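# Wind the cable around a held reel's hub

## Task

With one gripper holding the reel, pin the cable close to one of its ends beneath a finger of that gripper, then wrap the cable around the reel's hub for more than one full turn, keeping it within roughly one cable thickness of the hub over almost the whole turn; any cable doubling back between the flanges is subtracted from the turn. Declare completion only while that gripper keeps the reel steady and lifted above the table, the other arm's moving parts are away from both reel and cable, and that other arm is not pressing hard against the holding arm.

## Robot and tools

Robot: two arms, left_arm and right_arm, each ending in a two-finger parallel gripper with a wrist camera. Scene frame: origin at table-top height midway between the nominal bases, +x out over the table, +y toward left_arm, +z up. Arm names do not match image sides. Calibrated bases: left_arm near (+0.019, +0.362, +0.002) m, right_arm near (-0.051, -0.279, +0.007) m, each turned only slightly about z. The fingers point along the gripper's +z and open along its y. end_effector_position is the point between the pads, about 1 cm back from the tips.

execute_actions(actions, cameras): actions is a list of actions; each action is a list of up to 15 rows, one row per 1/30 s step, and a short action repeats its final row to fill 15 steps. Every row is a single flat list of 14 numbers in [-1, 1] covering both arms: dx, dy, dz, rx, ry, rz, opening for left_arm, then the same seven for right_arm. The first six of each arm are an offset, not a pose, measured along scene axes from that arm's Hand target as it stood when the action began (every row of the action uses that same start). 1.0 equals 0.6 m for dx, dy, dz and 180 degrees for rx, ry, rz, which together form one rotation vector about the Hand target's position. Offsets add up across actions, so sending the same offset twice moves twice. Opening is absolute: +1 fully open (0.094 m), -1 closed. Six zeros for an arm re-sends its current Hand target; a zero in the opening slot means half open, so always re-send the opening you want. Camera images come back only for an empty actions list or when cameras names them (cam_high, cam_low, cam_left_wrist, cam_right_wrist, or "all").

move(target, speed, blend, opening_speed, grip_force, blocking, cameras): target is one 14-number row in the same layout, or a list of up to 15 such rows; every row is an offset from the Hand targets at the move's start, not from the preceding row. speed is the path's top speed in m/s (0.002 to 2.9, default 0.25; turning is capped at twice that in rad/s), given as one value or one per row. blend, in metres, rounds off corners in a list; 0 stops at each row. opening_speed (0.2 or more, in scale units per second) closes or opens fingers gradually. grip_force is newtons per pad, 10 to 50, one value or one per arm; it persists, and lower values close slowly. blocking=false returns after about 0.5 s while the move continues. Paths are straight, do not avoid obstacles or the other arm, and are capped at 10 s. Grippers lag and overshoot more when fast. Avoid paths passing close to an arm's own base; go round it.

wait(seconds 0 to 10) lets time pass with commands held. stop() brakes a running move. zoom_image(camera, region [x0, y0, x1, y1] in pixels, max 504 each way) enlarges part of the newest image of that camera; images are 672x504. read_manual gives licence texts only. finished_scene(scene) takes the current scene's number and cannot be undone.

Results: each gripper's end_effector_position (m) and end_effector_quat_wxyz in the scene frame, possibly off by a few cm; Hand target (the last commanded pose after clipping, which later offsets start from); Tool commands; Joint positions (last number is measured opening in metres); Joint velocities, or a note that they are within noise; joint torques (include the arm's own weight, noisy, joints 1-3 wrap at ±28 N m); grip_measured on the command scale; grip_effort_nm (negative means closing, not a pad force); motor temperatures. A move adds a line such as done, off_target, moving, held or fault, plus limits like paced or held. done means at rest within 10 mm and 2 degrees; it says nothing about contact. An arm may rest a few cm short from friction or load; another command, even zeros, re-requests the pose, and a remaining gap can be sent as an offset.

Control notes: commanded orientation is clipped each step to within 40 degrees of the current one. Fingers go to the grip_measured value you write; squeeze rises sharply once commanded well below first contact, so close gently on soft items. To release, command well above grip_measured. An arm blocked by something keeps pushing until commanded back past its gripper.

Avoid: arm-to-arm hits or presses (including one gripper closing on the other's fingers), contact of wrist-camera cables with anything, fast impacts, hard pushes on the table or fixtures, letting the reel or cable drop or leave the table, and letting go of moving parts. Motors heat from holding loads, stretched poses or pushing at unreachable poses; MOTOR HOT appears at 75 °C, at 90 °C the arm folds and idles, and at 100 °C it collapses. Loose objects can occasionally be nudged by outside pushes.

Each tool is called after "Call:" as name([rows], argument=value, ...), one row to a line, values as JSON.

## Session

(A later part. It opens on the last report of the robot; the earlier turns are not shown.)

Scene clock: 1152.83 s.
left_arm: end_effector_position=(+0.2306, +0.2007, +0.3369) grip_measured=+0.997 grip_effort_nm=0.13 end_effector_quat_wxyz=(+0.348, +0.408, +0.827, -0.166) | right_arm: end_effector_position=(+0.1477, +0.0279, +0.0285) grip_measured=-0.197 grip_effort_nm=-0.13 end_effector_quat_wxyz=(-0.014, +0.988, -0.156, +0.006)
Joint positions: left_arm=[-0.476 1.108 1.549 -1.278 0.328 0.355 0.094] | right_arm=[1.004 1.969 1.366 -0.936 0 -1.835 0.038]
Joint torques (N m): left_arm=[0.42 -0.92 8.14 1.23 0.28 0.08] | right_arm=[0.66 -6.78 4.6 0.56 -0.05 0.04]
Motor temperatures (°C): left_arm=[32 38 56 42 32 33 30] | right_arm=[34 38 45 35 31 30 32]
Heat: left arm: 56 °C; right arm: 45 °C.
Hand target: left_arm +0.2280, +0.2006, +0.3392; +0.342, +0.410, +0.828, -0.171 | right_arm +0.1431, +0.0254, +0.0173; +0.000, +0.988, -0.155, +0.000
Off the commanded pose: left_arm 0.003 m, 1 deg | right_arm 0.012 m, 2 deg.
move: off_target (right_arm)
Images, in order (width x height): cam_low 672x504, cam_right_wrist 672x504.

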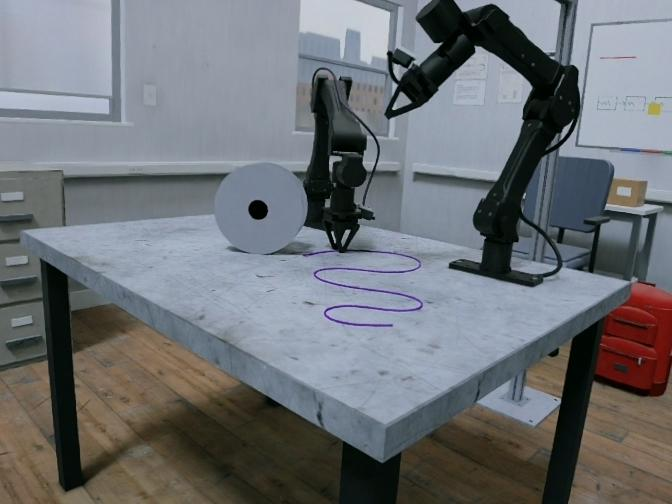

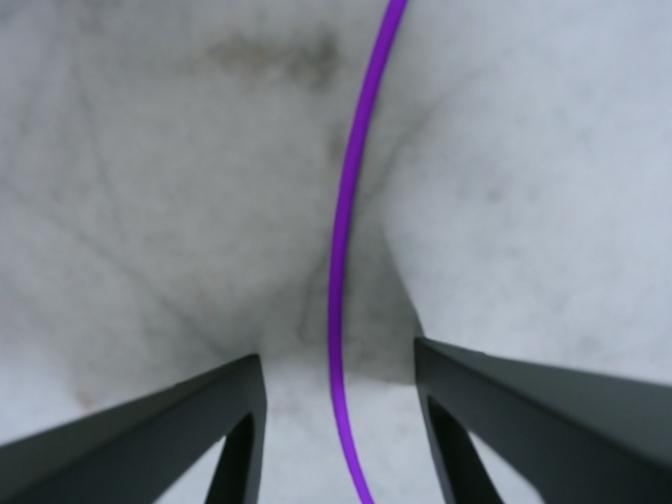

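Call:
move(target=[0, 0, 0, 0, 0, 0, 1, -0.002, -0.002, -0.025, 0, 0, 0, -0.2], speed=0.08, cameras=["cam_low", "cam_right_wrist"])

Call:
zoom_image(camera="cam_low", region=[300, 190, 400, 270])

Scene clock: 1158.43 s.
left_arm: end_effector_position=(+0.2306, +0.2007, +0.3369) grip_measured=+0.997 grip_effort_nm=0.14 end_effector_quat_wxyz=(+0.348, +0.408, +0.827, -0.166) | right_arm: end_effector_position=(+0.1478, +0.0279, +0.0266) grip_measured=-0.197 grip_effort_nm=-0.13 end_effector_quat_wxyz=(-0.016, +0.988, -0.157, +0.007)
Joint positions: left_arm=[-0.476 1.108 1.549 -1.278 0.328 0.355 0.094] | right_arm=[1.004 1.969 1.358 -0.925 0 -1.834 0.038]
Joint torques (N m): left_arm=[0.44 -0.92 8.12 1.24 0.29 0.08] | right_arm=[0.68 -5.79 2.32 1.05 0.01 0.04]
Motor temperatures (°C): left_arm=[32 38 56 42 32 33 30] | right_arm=[34 37 45 35 31 30 32]
Heat: left arm: 56 °C; right arm: 45 °C.
Hand target: left_arm +0.2280, +0.2006, +0.3392; +0.342, +0.410, +0.828, -0.171 | right_arm +0.1419, +0.0241, +0.0022; +0.000, +0.988, -0.155, +0.000
Off the commanded pose: left_arm 0.003 m, 1 deg | right_arm 0.025 m, 2 deg.
move: off_target (right_arm)
Images, in order (width x height): cam_low 672x504, cam_right_wrist 672x504.

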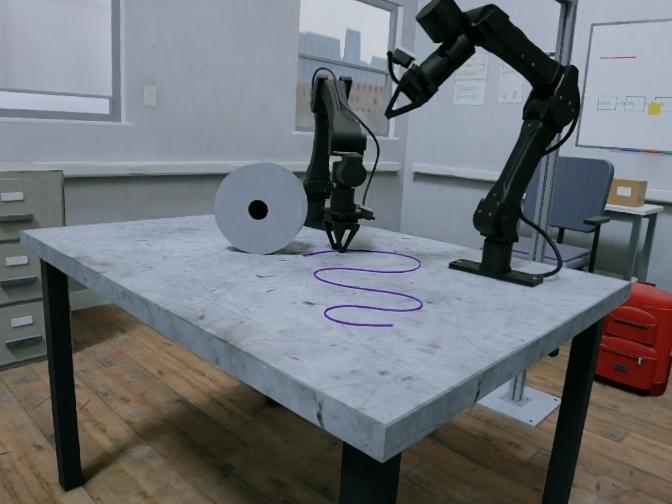

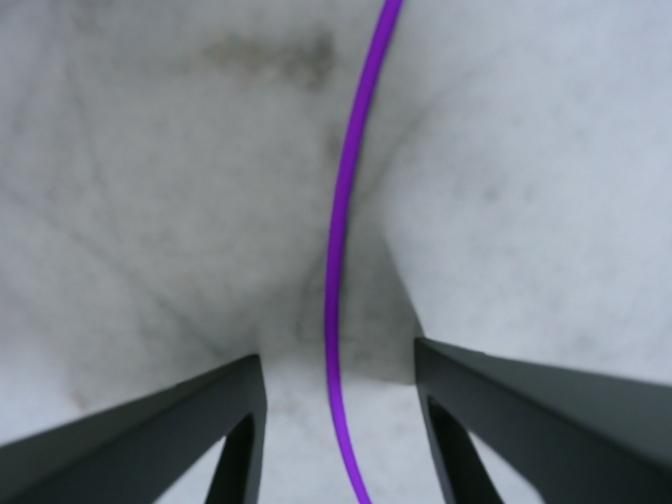

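Scaled by 5.040.

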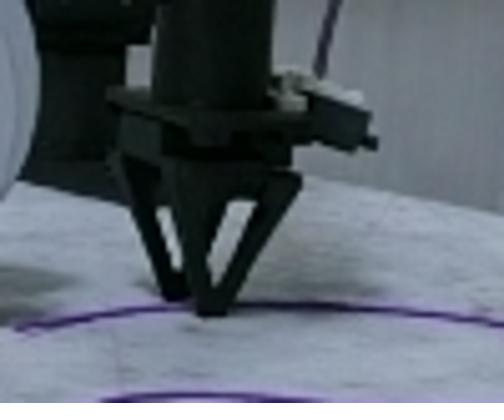

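Call:
move(target=[0, 0, 0, 0, 0, 0, 1, 0, 0, 0.02, 0, 0, 0, -1], speed=0.1, grip_force=[50, 30], cameras=["cam_right_wrist"])

Scene clock: 1166.53 s.
left_arm: end_effector_position=(+0.2306, +0.2007, +0.3369) grip_measured=+0.997 grip_effort_nm=0.14 end_effector_quat_wxyz=(+0.348, +0.408, +0.827, -0.166) | right_arm: end_effector_position=(+0.1473, +0.0262, +0.0266) grip_measured=-0.915 grip_effort_nm=-0.63 end_effector_quat_wxyz=(-0.012, +0.988, -0.157, +0.007)
Joint positions: left_arm=[-0.476 1.108 1.549 -1.278 0.328 0.355 0.094] | right_arm=[1.004 1.969 1.358 -0.932 0.003 -1.834 0.004]
Joint torques (N m): left_arm=[0.51 -0.9 8.13 1.22 0.26 0.07] | right_arm=[0.92 -7.05 4.23 0.68 -0.03 0.02]
Motor temperatures (°C): left_arm=[32 38 56 42 32 33 30] | right_arm=[34 37 45 35 31 30 32]
Heat: left arm: 56 °C; right arm: 45 °C.
Hand target: left_arm +0.2280, +0.2006, +0.3392; +0.342, +0.410, +0.828, -0.171 | right_arm +0.1419, +0.0241, +0.0142; +0.000, +0.988, -0.155, +0.000
Off the commanded pose: left_arm 0.003 m, 1 deg | right_arm 0.014 m, 2 deg.
grip_force (N): 50, 30
move: off_target (right_arm)
Images, in order (width x height): cam_right_wrist 672x504.

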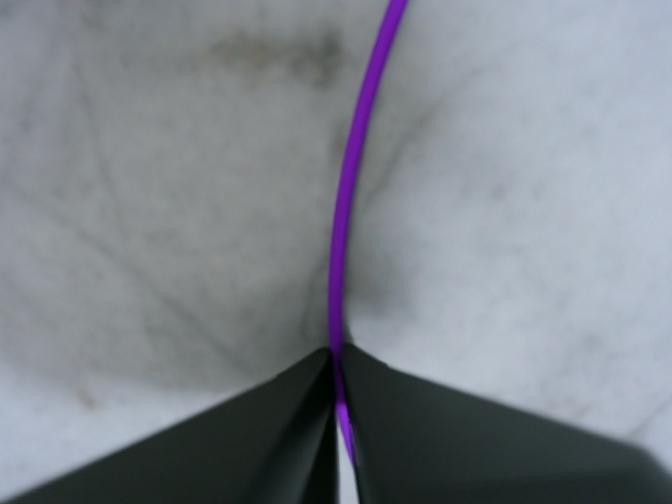

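Call:
move(target=[0, 0, 0, 0, 0, 0, 1, -0.03, 0.02, 0.37, 0, 0, 0, -1], speed=0.15, cameras=["all"])

Scene clock: 1173.23 s.
left_arm: end_effector_position=(+0.2306, +0.2007, +0.3369) grip_measured=+0.997 grip_effort_nm=0.14 end_effector_quat_wxyz=(+0.348, +0.408, +0.827, -0.166) | right_arm: end_effector_position=(+0.1290, +0.0388, +0.2199) grip_measured=-0.916 grip_effort_nm=-0.66 end_effector_quat_wxyz=(-0.063, +0.986, -0.155, +0.026)
Joint positions: left_arm=[-0.476 1.108 1.549 -1.278 0.328 0.355 0.094] | right_arm=[1.065 1.864 1.989 -1.561 0.004 -1.775 0.004]
Joint torques (N m): left_arm=[0.54 -0.91 8.14 1.24 0.26 0.07] | right_arm=[0.58 -10.36 7.61 0.45 -0.06 0.05]
Motor temperatures (°C): left_arm=[32 38 56 42 32 33 30] | right_arm=[34 37 45 34 31 30 32]
Heat: left arm: 56 °C; right arm: 45 °C.
Hand target: left_arm +0.2280, +0.2006, +0.3392; +0.342, +0.410, +0.828, -0.171 | right_arm +0.1240, +0.0361, +0.2363; +0.000, +0.988, -0.155, +0.000
Off the commanded pose: left_arm 0.003 m, 1 deg | right_arm 0.017 m, 8 deg.
joint sent to its limit (right arm) — joint 4 (wrist pitch), lower limit. The joint targets are off in orientation, not in position.
grip_force (N): 50, 30
move: off_target (right_arm)

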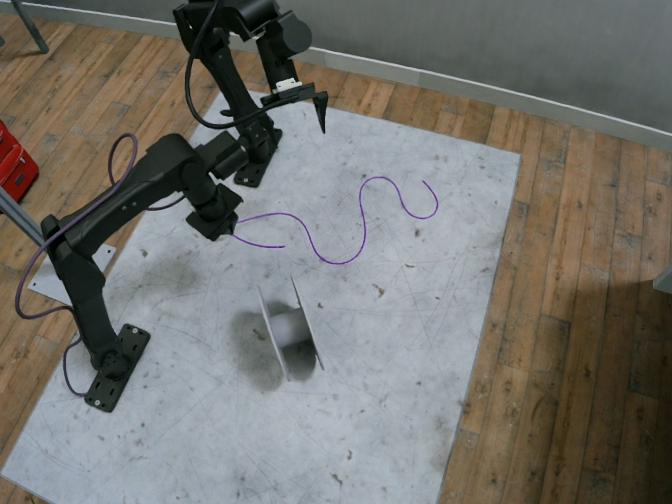

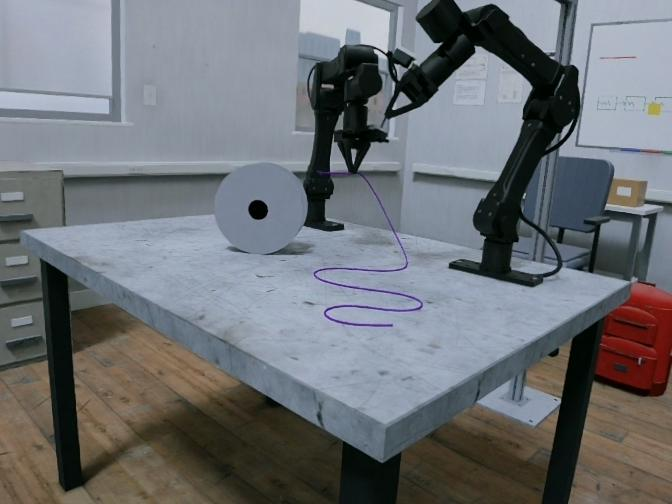

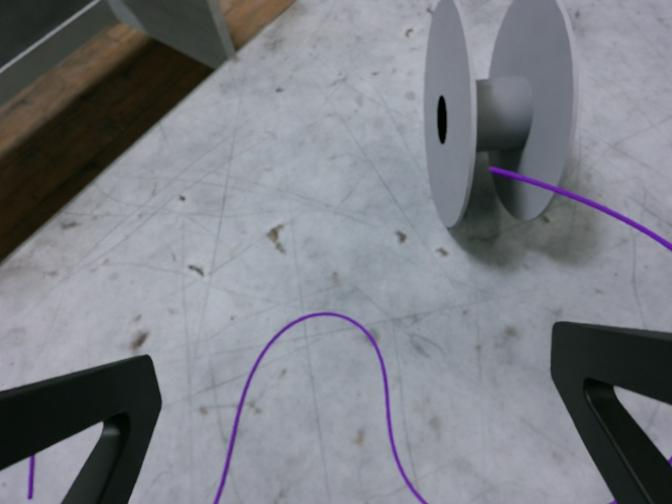

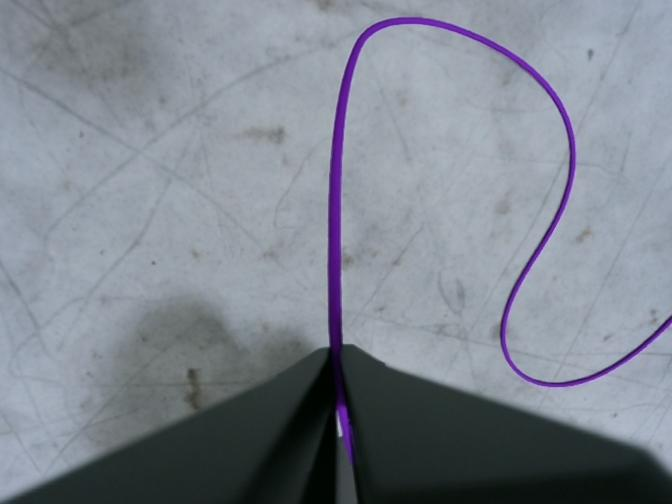

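Call:
zoom_image(camera="cam_low", region=[290, 110, 450, 290])

Call:
zoom_image(camera="cam_high", region=[190, 160, 450, 320])

Scaled by 2.800.

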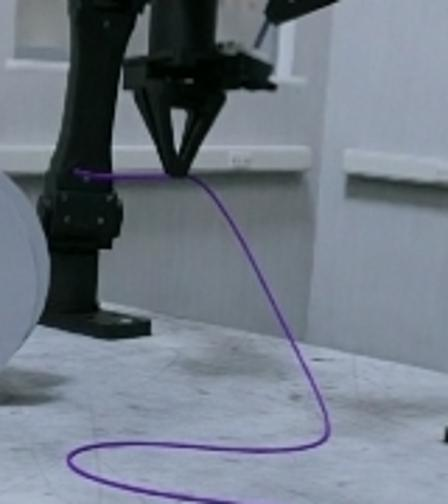

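Scaled by 1.938.

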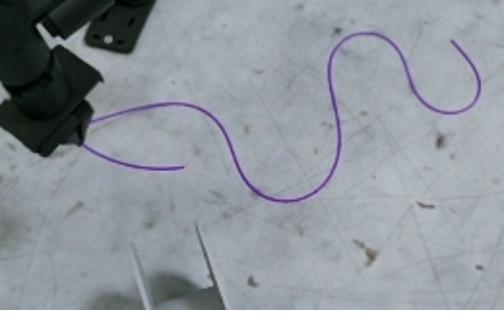

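Call:
move(target=[0, 0, 0, 0, 0, 0, 1, -0.04, -0.2435, 0.1062, 0.2195, 0.0633, -0.6011, -1], speed=0.25, cameras=["cam_high", "cam_low", "cam_right_wrist"])

Scene clock: 1465.57 s.
left_arm: end_effector_position=(+0.2306, +0.2007, +0.3369) grip_measured=+0.997 grip_effort_nm=0.14 end_effector_quat_wxyz=(+0.348, +0.408, +0.827, -0.166) | right_arm: end_effector_position=(+0.1006, -0.1066, +0.3017) grip_measured=-0.916 grip_effort_nm=-0.66 end_effector_quat_wxyz=(+0.271, -0.408, +0.862, +0.130)
Joint positions: left_arm=[-0.476 1.108 1.549 -1.278 0.328 0.355 0.094] | right_arm=[0.819 1.041 1.457 -1.378 -0.046 -0.061 0.004]
Joint torques (N m): left_arm=[0.43 -1.02 8.2 1.23 0.27 0.09] | right_arm=[-0.03 -2.02 4.55 1.76 0.01 0.07]
Motor temperatures (°C): left_arm=[32 36 56 41 32 33 30] | right_arm=[34 41 45 31 31 30 33]
Heat: left arm: 56 °C; right arm: 45 °C.
Hand target: left_arm +0.2280, +0.2006, +0.3392; +0.342, +0.410, +0.828, -0.171 | right_arm +0.1000, -0.1100, +0.3000; +0.273, -0.402, +0.865, +0.127
Off the commanded pose: left_arm 0.003 m, 1 deg | right_arm 0.004 m, 1 deg.
grip_force (N): 50, 30
move: done
Images, in order (width x height): cam_high 672x504, cam_low 672x504, cam_right_wrist 672x504.

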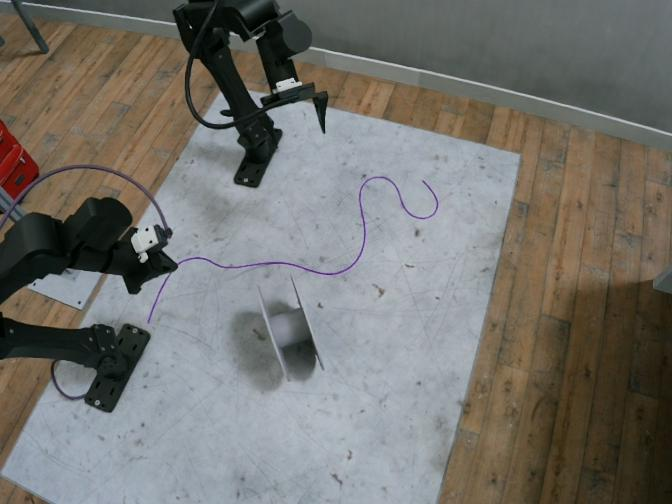

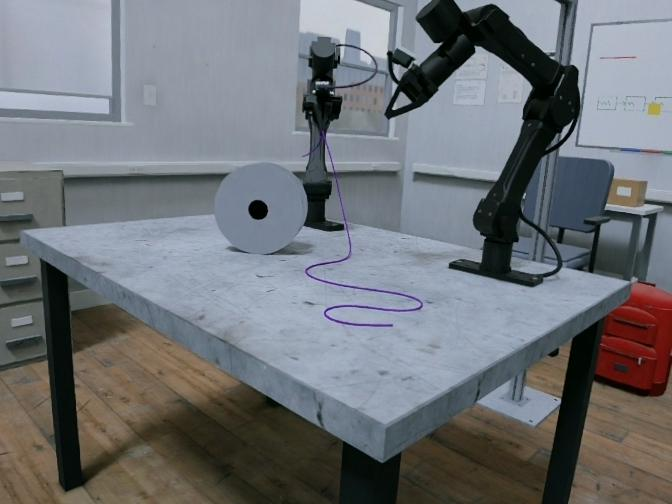

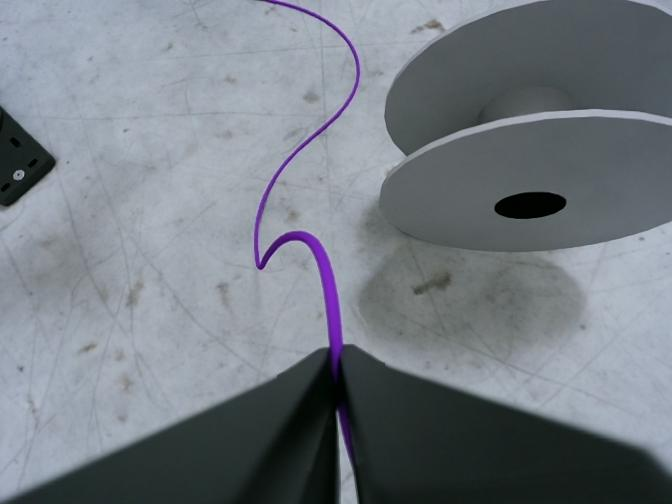

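Call:
move([
  [0, 0, 0, 0, 0, 0, 1, 0.25, -0.2667, -0.0667, 0.1844, 0.2069, -0.4877, -1],
  [0, 0, 0, 0, 0, 0, 1, 0.4833, -0.175, -0.05, 0.1844, 0.2069, -0.4877, -1],
], speed=0.22, blend=[0.05, 0], cameras=["cam_high", "cam_low", "cam_right_wrist"])

Scene clock: 1497.10 s.
left_arm: end_effector_position=(+0.2306, +0.2007, +0.3369) grip_measured=+0.997 grip_effort_nm=0.14 end_effector_quat_wxyz=(+0.348, +0.408, +0.827, -0.166) | right_arm: end_effector_position=(+0.3869, -0.2146, +0.2706) grip_measured=-0.916 grip_effort_nm=-0.66 end_effector_quat_wxyz=(+0.117, +0.425, +0.866, +0.236)
Joint positions: left_arm=[-0.476 1.108 1.549 -1.278 0.328 0.355 0.094] | right_arm=[0.032 1.926 2.166 -1.367 -0.306 1.004 0.004]
Joint torques (N m): left_arm=[0.4 -0.9 8.14 1.22 0.26 0.09] | right_arm=[0.31 -7.23 8.49 1.22 -0.13 0.08]
Motor temperatures (°C): left_arm=[32 35 56 41 32 33 30] | right_arm=[34 39 45 33 31 30 33]
Heat: left arm: 56 °C; right arm: 45 °C.
Hand target: left_arm +0.2280, +0.2006, +0.3392; +0.342, +0.410, +0.828, -0.171 | right_arm +0.3900, -0.2150, +0.2700; +0.115, +0.429, +0.865, +0.232
Off the commanded pose: left_arm 0.003 m, 1 deg | right_arm 0.003 m, 1 deg.
grip_force (N): 50, 30
move: done
Images, in order (width x height): cam_high 672x504, cam_low 672x504, cam_right_wrist 672x504.

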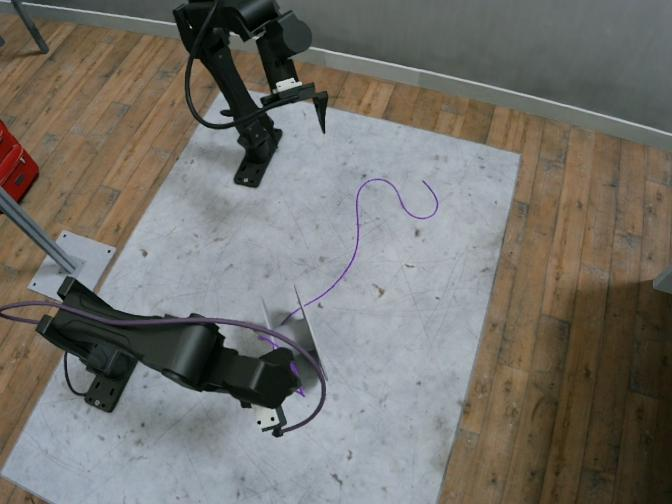

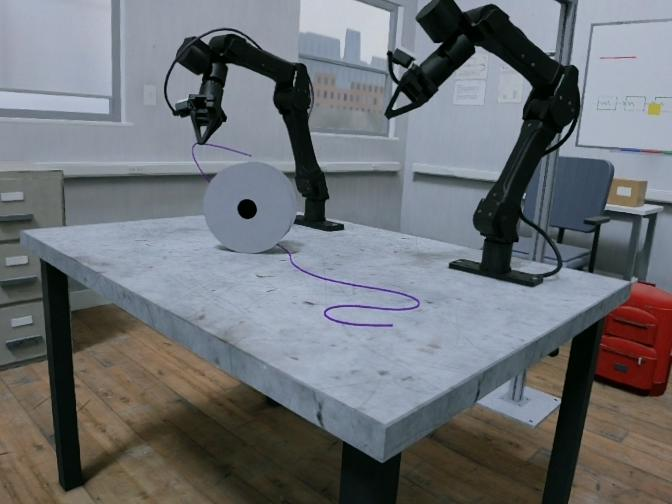

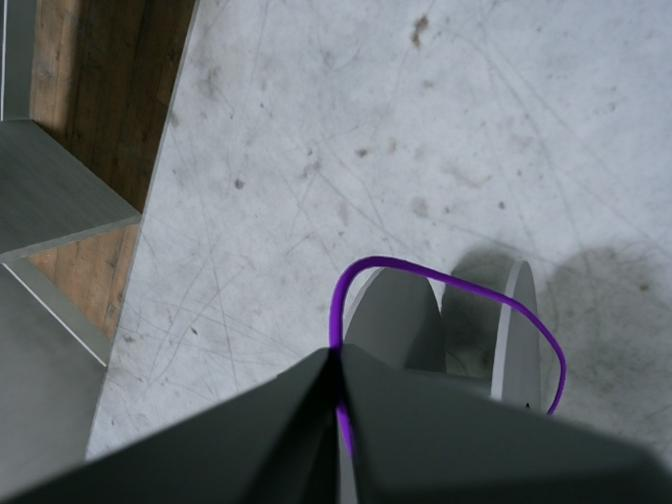

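Call:
zoom_image(camera="cam_high", region=[220, 260, 360, 420])

Call:
zoom_image(camera="cam_low", region=[150, 90, 350, 290])

Call:
zoom_image(camera="cam_right_wrist", region=[300, 220, 620, 460])

Scaled by 3.150.

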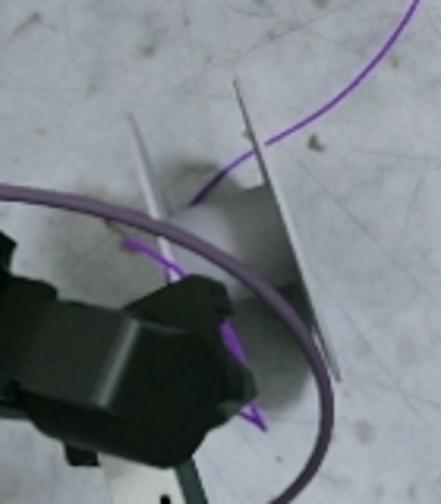

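Scaled by 2.520.

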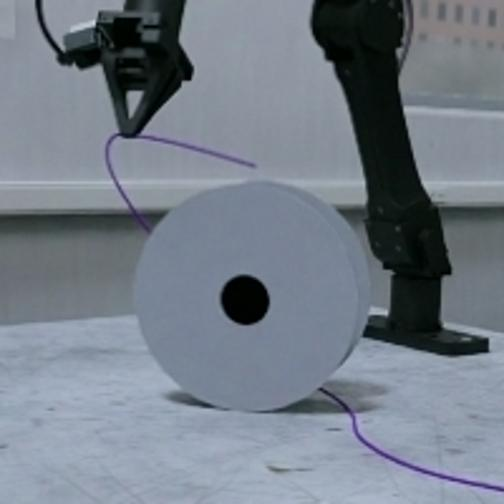

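Scaled by 1.575.

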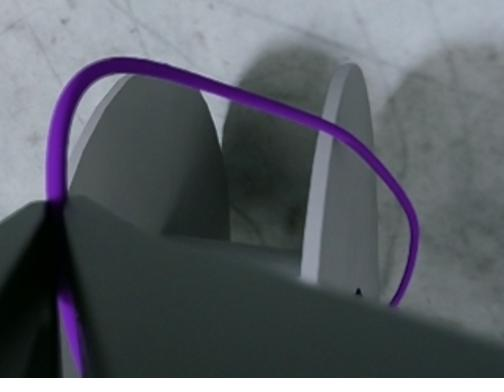

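Call:
move(target=[0, 0, 0, 0, 0, 0, 1, -0.0483, 0.161, 0.0167, 0, 0, 0, -1], speed=0.15, cameras=["cam_high", "cam_low", "cam_right_wrist", "cam_left_wrist"])

Scene clock: 1548.13 s.
left_arm: end_effector_position=(+0.2306, +0.2007, +0.3369) grip_measured=+0.997 grip_effort_nm=0.14 end_effector_quat_wxyz=(+0.348, +0.408, +0.827, -0.166) | right_arm: end_effector_position=(+0.3639, -0.1151, +0.2674) grip_measured=-0.916 grip_effort_nm=-0.66 end_effector_quat_wxyz=(+0.099, +0.427, +0.871, +0.223)
Joint positions: left_arm=[-0.476 1.108 1.549 -1.278 0.328 0.355 0.094] | right_arm=[0.311 1.926 2.166 -1.352 -0.184 1.256 0.004]
Joint torques (N m): left_arm=[0.49 -0.99 8.12 1.24 0.28 0.08] | right_arm=[-0.06 -11.55 4.85 1.57 -0.09 0.05]
Motor temperatures (°C): left_arm=[32 35 56 41 32 33 30] | right_arm=[34 39 49 32 31 30 33]
Heat: left arm: 56 °C; right arm: 49 °C.
Hand target: left_arm +0.2280, +0.2006, +0.3392; +0.342, +0.410, +0.828, -0.171 | right_arm +0.3610, -0.1183, +0.2800; +0.115, +0.429, +0.865, +0.232
Off the commanded pose: left_arm 0.003 m, 1 deg | right_arm 0.013 m, 2 deg.
grip_force (N): 50, 30
move: off_target (right_arm)

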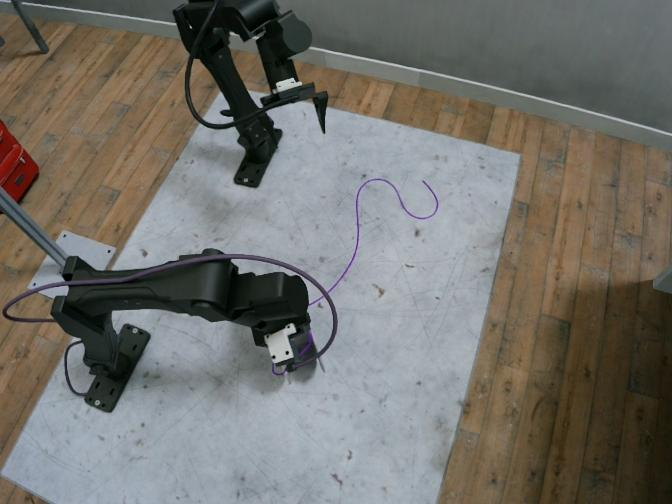

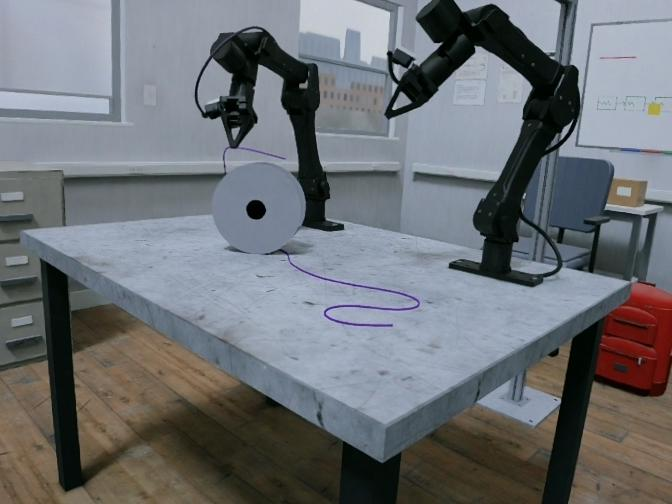

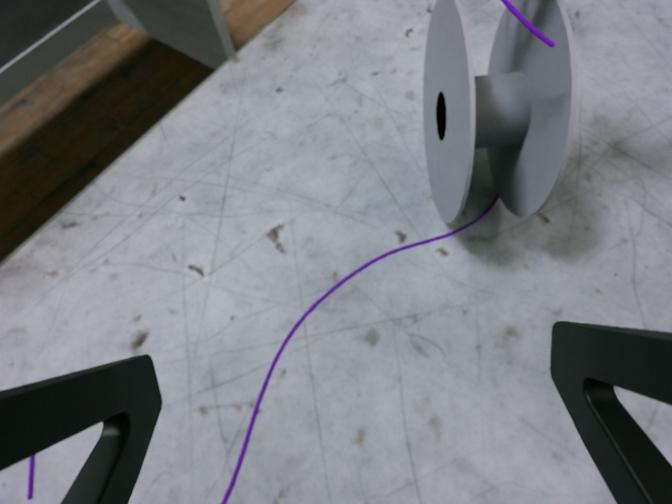

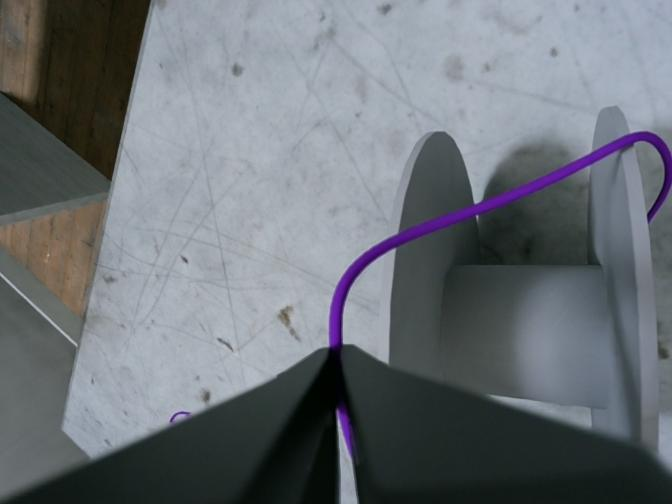

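Call:
move(target=[0, 0, 0, 0, 0, 0, 1, -0.0033, 0.0193, -0.1083, 0, 0, 0, -1], speed=0.12, cameras=["cam_low", "cam_right_wrist", "cam_left_wrist"])

Scene clock: 1598.37 s.
left_arm: end_effector_position=(+0.2306, +0.2007, +0.3369) grip_measured=+0.997 grip_effort_nm=0.14 end_effector_quat_wxyz=(+0.348, +0.408, +0.827, -0.166) | right_arm: end_effector_position=(+0.3610, -0.1069, +0.1993) grip_measured=-0.916 grip_effort_nm=-0.66 end_effector_quat_wxyz=(+0.096, +0.431, +0.870, +0.218)
Joint positions: left_arm=[-0.476 1.108 1.549 -1.278 0.328 0.355 0.094] | right_arm=[0.337 1.834 1.762 -1.047 -0.168 1.285 0.004]
Joint torques (N m): left_arm=[0.47 -0.96 8.18 1.22 0.27 0.06] | right_arm=[0.38 -11.89 5.48 1.61 -0.05 0.07]
Motor temperatures (°C): left_arm=[32 35 56 41 32 33 30] | right_arm=[34 41 46 34 31 30 33]
Heat: left arm: 56 °C; right arm: 46 °C.
Hand target: left_arm +0.2280, +0.2006, +0.3392; +0.342, +0.410, +0.828, -0.171 | right_arm +0.3590, -0.1069, +0.2151; +0.115, +0.429, +0.865, +0.232
Off the commanded pose: left_arm 0.003 m, 1 deg | right_arm 0.016 m, 3 deg.
grip_force (N): 50, 30
move: off_target (right_arm)
Images, in order (width x height): cam_low 672x504, cam_left_wrist 672x504, cam_right_wrist 672x504.

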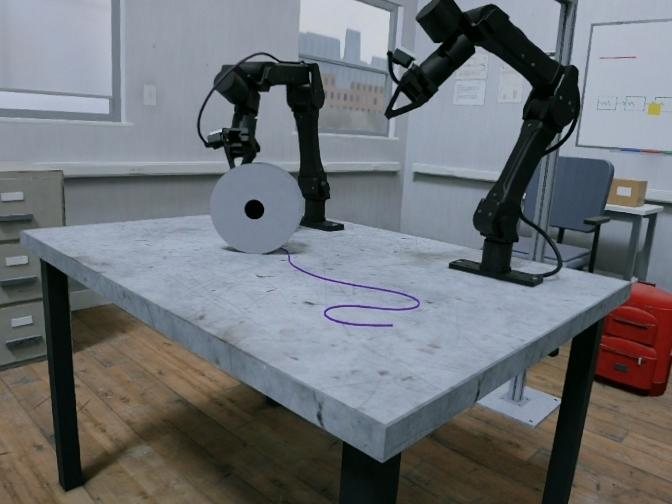

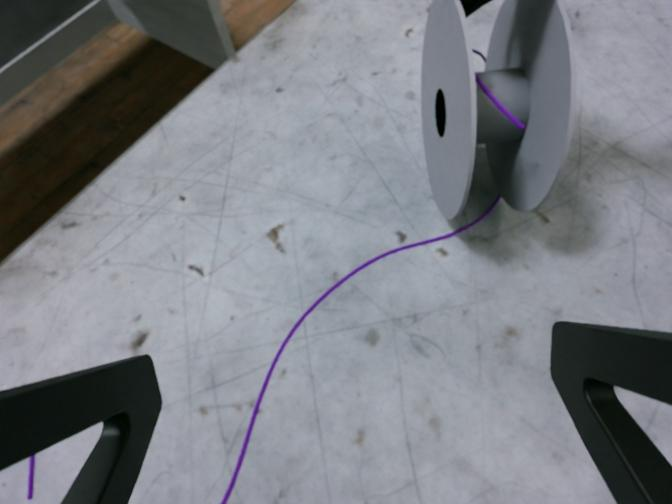

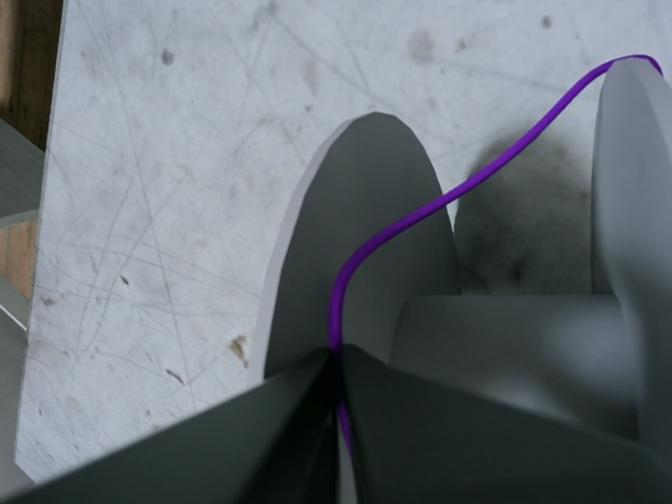

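Call:
move(target=[0, 0, 0, 0, 0, 0, 1, -0.0107, 0.0128, -0.055, 0, 0, 0, -1], speed=0.1, cameras=["cam_low", "cam_right_wrist", "cam_left_wrist"])

Scene clock: 1610.13 s.
left_arm: end_effector_position=(+0.2306, +0.2007, +0.3369) grip_measured=+0.997 grip_effort_nm=0.13 end_effector_quat_wxyz=(+0.348, +0.408, +0.827, -0.166) | right_arm: end_effector_position=(+0.3552, -0.1000, +0.1696) grip_measured=-0.916 grip_effort_nm=-0.66 end_effector_quat_wxyz=(+0.101, +0.431, +0.869, +0.220)
Joint positions: left_arm=[-0.476 1.108 1.549 -1.278 0.328 0.355 0.094] | right_arm=[0.362 1.798 1.594 -0.9 -0.153 1.308 0.004]
Joint torques (N m): left_arm=[0.38 -0.9 8.16 1.21 0.26 0.08] | right_arm=[0.59 -11.26 5.35 1.59 -0.04 0.06]
Motor temperatures (°C): left_arm=[32 35 56 41 32 33 30] | right_arm=[34 44 46 34 31 30 33]
Heat: left arm: 56 °C; right arm: 46 °C.
Hand target: left_arm +0.2280, +0.2006, +0.3392; +0.342, +0.410, +0.828, -0.171 | right_arm +0.3526, -0.0991, +0.1821; +0.115, +0.429, +0.865, +0.232
Off the commanded pose: left_arm 0.003 m, 1 deg | right_arm 0.013 m, 2 deg.
grip_force (N): 50, 30
move: off_target (right_arm)
Images, in order (width x height): cam_low 672x504, cam_left_wrist 672x504, cam_right_wrist 672x504.

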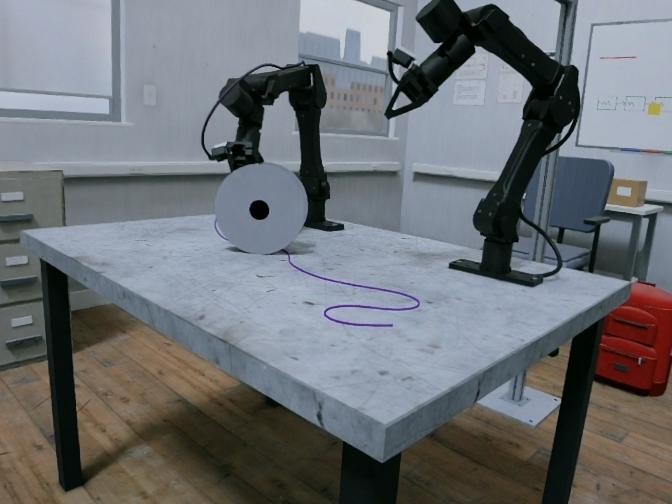

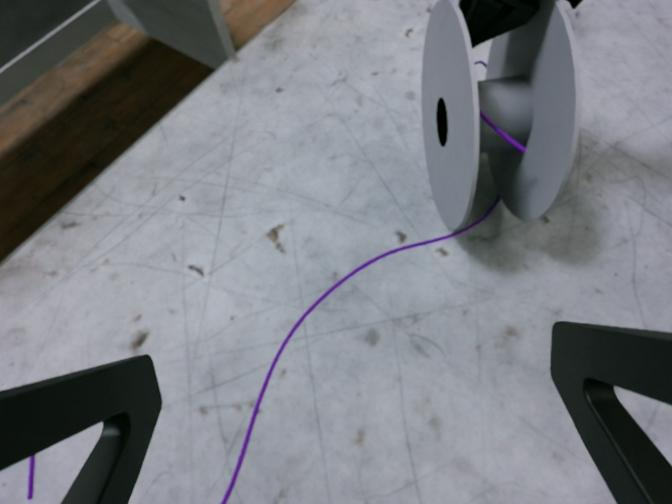

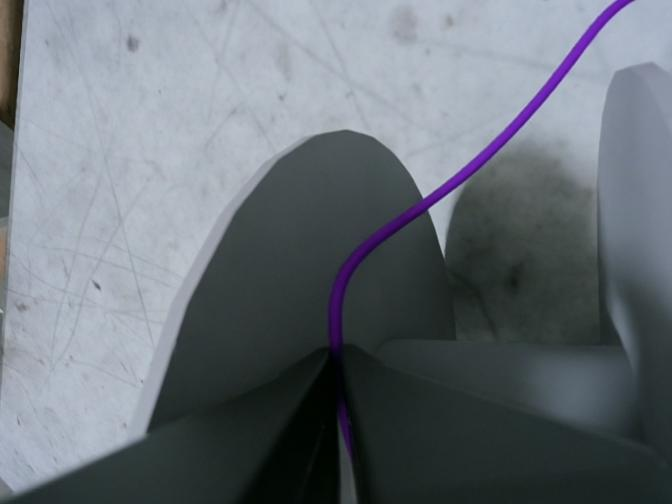

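Call:
zoom_image(camera="cam_left_wrist", region=[400, 0, 620, 240])

Call:
zoom_image(camera="cam_right_wrist", region=[200, 240, 536, 492])

Scaled by 2.100.

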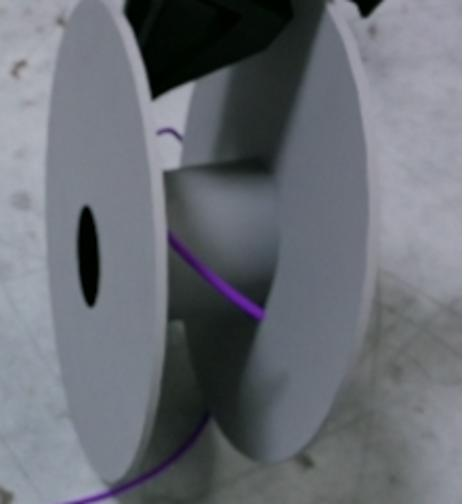

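Scaled by 1.500.

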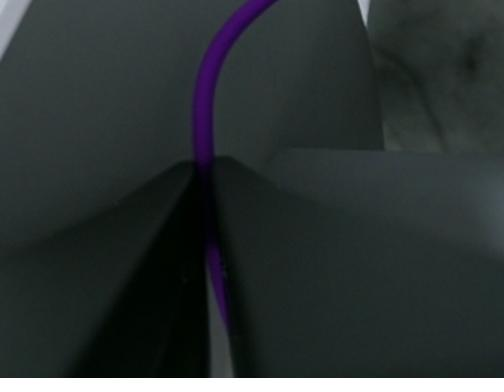

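Call:
move(target=[-0.0083, -0.266, -0.2437, -0.1099, -0.0854, 0.0032, 1, 0.003, 0.0025, 0, 0, 0, -0.0444, -1], speed=0.2, cameras=["all"])

Scene clock: 1661.10 s.
left_arm: end_effector_position=(+0.2231, +0.0416, +0.1984) grip_measured=+0.997 grip_effort_nm=0.14 end_effector_quat_wxyz=(+0.517, +0.362, +0.733, -0.253) | right_arm: end_effector_position=(+0.3578, -0.0975, +0.1733) grip_measured=-0.916 grip_effort_nm=-0.66 end_effector_quat_wxyz=(+0.118, +0.489, +0.837, +0.215)
Joint positions: left_arm=[-1.121 1.114 0.575 0.192 -0.155 -0.052 0.094] | right_arm=[0.397 1.79 1.594 -0.883 -0.073 1.462 0.004]
Joint torques (N m): left_arm=[-0.38 -2.48 6.89 2.06 -0.1 -0.08] | right_arm=[0.88 -11 4.92 1.69 0.05 0.06]
Motor temperatures (°C): left_arm=[32 35 56 41 32 33 30] | right_arm=[34 43 45 34 31 30 33]
Heat: left arm: 56 °C; right arm: 45 °C.
Hand target: left_arm +0.2230, +0.0410, +0.1928; +0.515, +0.361, +0.735, -0.252 | right_arm +0.3544, -0.0976, +0.1821; +0.131, +0.488, +0.833, +0.223
Off the commanded pose: left_arm 0.005 m, 0 deg | right_arm 0.009 m, 2 deg.
grip_force (N): 50, 30
move: done

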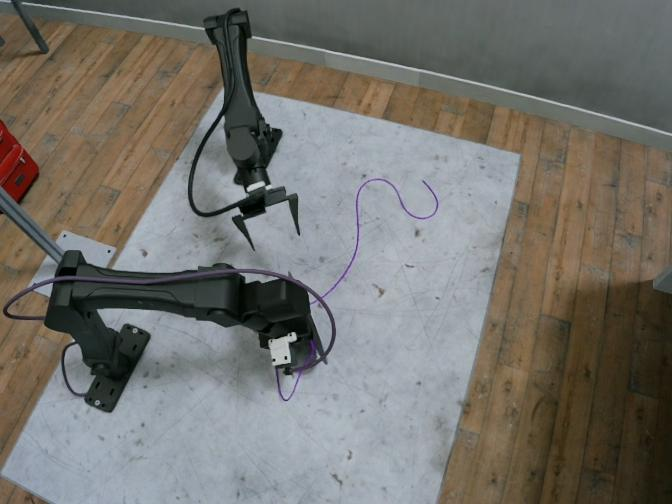

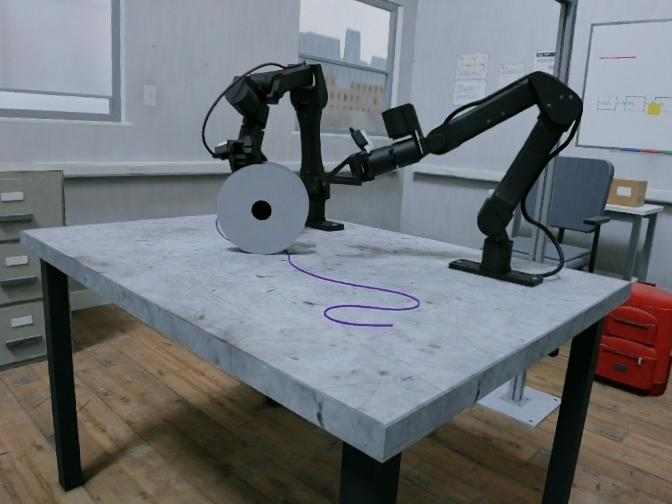

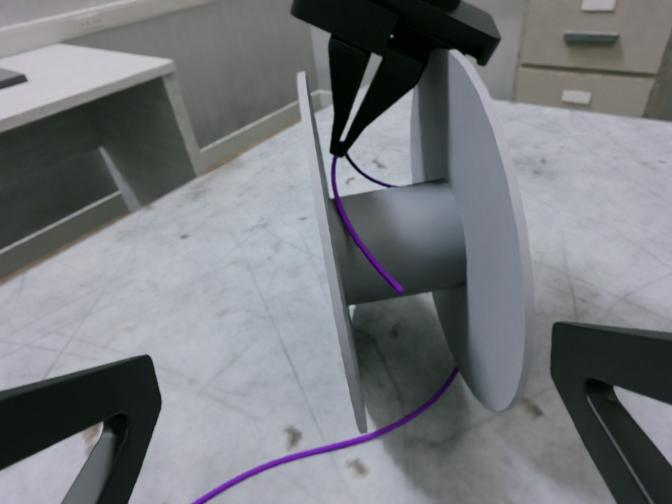

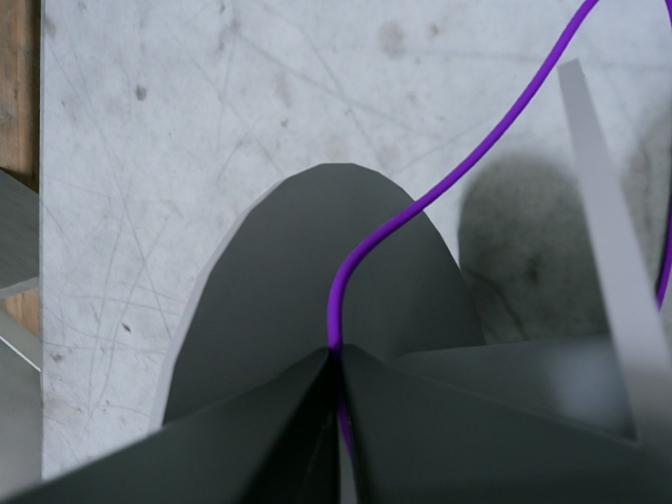

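Call:
move([
  [-0.015, -0.0117, 0, 0, 0, 0.0417, 1, 0, 0, 0, 0, 0, 0, -1],
  [0.075, -0.0975, -0.055, 0, 0, 0.0417, 1, 0, 0, 0, 0, 0, 0, -1],
], speed=0.12, cameras=["cam_left_wrist", "cam_right_wrist"])

Scene clock: 1748.33 s.
left_arm: end_effector_position=(+0.2632, -0.0103, +0.1535) grip_measured=+0.997 grip_effort_nm=0.13 end_effector_quat_wxyz=(+0.524, +0.315, +0.763, -0.212) | right_arm: end_effector_position=(+0.3578, -0.0975, +0.1733) grip_measured=-0.916 grip_effort_nm=-0.66 end_effector_quat_wxyz=(+0.118, +0.489, +0.837, +0.215)
Joint positions: left_arm=[-1.162 1.522 0.699 0.433 -0.32 -0.122 0.094] | right_arm=[0.397 1.79 1.594 -0.883 -0.073 1.462 0.004]
Joint torques (N m): left_arm=[0.44 -5.08 9.14 2.07 -0.01 0.05] | right_arm=[0.81 -11.08 4.81 1.65 0.07 0.06]
Motor temperatures (°C): left_arm=[32 35 53 52 32 33 30] | right_arm=[34 44 44 36 31 30 33]
Heat: left arm: 53 °C; right arm: 44 °C.
Hand target: left_arm +0.2679, -0.0174, +0.1598; +0.531, +0.312, +0.757, -0.218 | right_arm +0.3544, -0.0976, +0.1821; +0.131, +0.488, +0.833, +0.223
Off the commanded pose: left_arm 0.011 m, 1 deg | right_arm 0.009 m, 2 deg.
grip_force (N): 50, 30
move: off_target (left_arm)
Images, in order (width x height): cam_left_wrist 672x504, cam_right_wrist 672x504.

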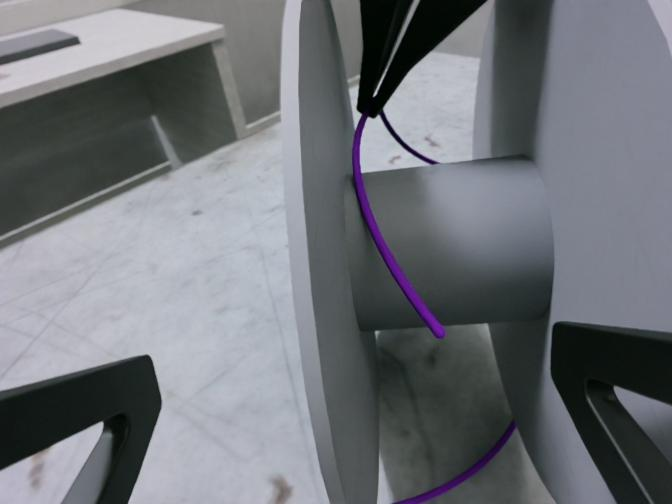

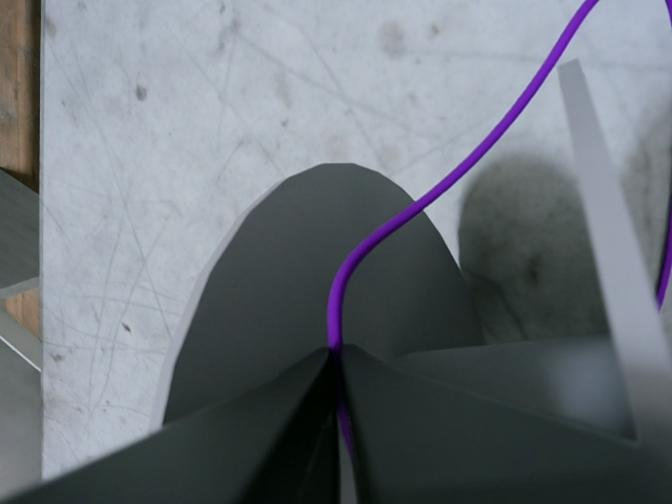

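Call:
move(target=[0.0437, -0.0243, -0.0188, 0, 0, 0, 1, 0, 0, 0, 0, 0, 0, -1], speed=0.1, cameras=["cam_left_wrist"])

Scene clock: 1777.30 s.
left_arm: end_effector_position=(+0.2891, -0.0251, +0.1441) grip_measured=+0.997 grip_effort_nm=0.14 end_effector_quat_wxyz=(+0.525, +0.314, +0.762, -0.213) | right_arm: end_effector_position=(+0.3578, -0.0975, +0.1733) grip_measured=-0.916 grip_effort_nm=-0.66 end_effector_quat_wxyz=(+0.118, +0.489, +0.837, +0.215)
Joint positions: left_arm=[-1.107 1.642 0.77 0.49 -0.269 -0.102 0.094] | right_arm=[0.397 1.79 1.594 -0.883 -0.073 1.462 0.004]
Joint torques (N m): left_arm=[0.39 -6.05 9.01 2.04 -0.06 0.05] | right_arm=[0.76 -11.03 4.79 1.68 0.05 0.09]
Heat: left arm: 53 °C; right arm: 44 °C.
Hand target: left_arm +0.2942, -0.0320, +0.1486; +0.531, +0.312, +0.757, -0.218 | right_arm +0.3544, -0.0976, +0.1821; +0.131, +0.488, +0.833, +0.223
Off the commanded pose: left_arm 0.010 m, 1 deg | right_arm 0.009 m, 2 deg.
grip_force (N): 50, 30
move: done
Images, in order (width x height): cam_left_wrist 672x504.

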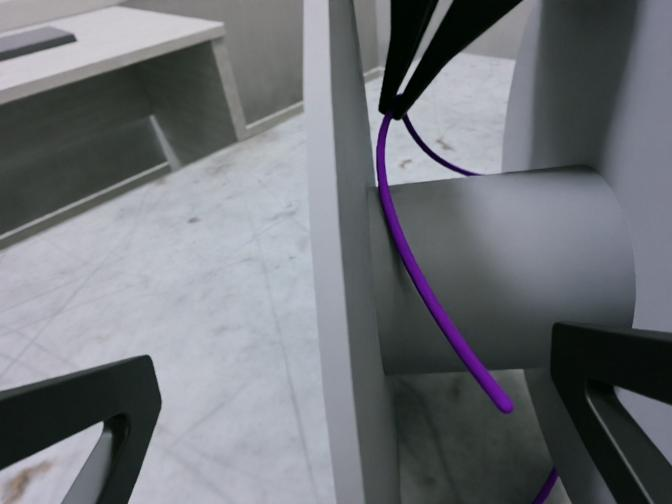

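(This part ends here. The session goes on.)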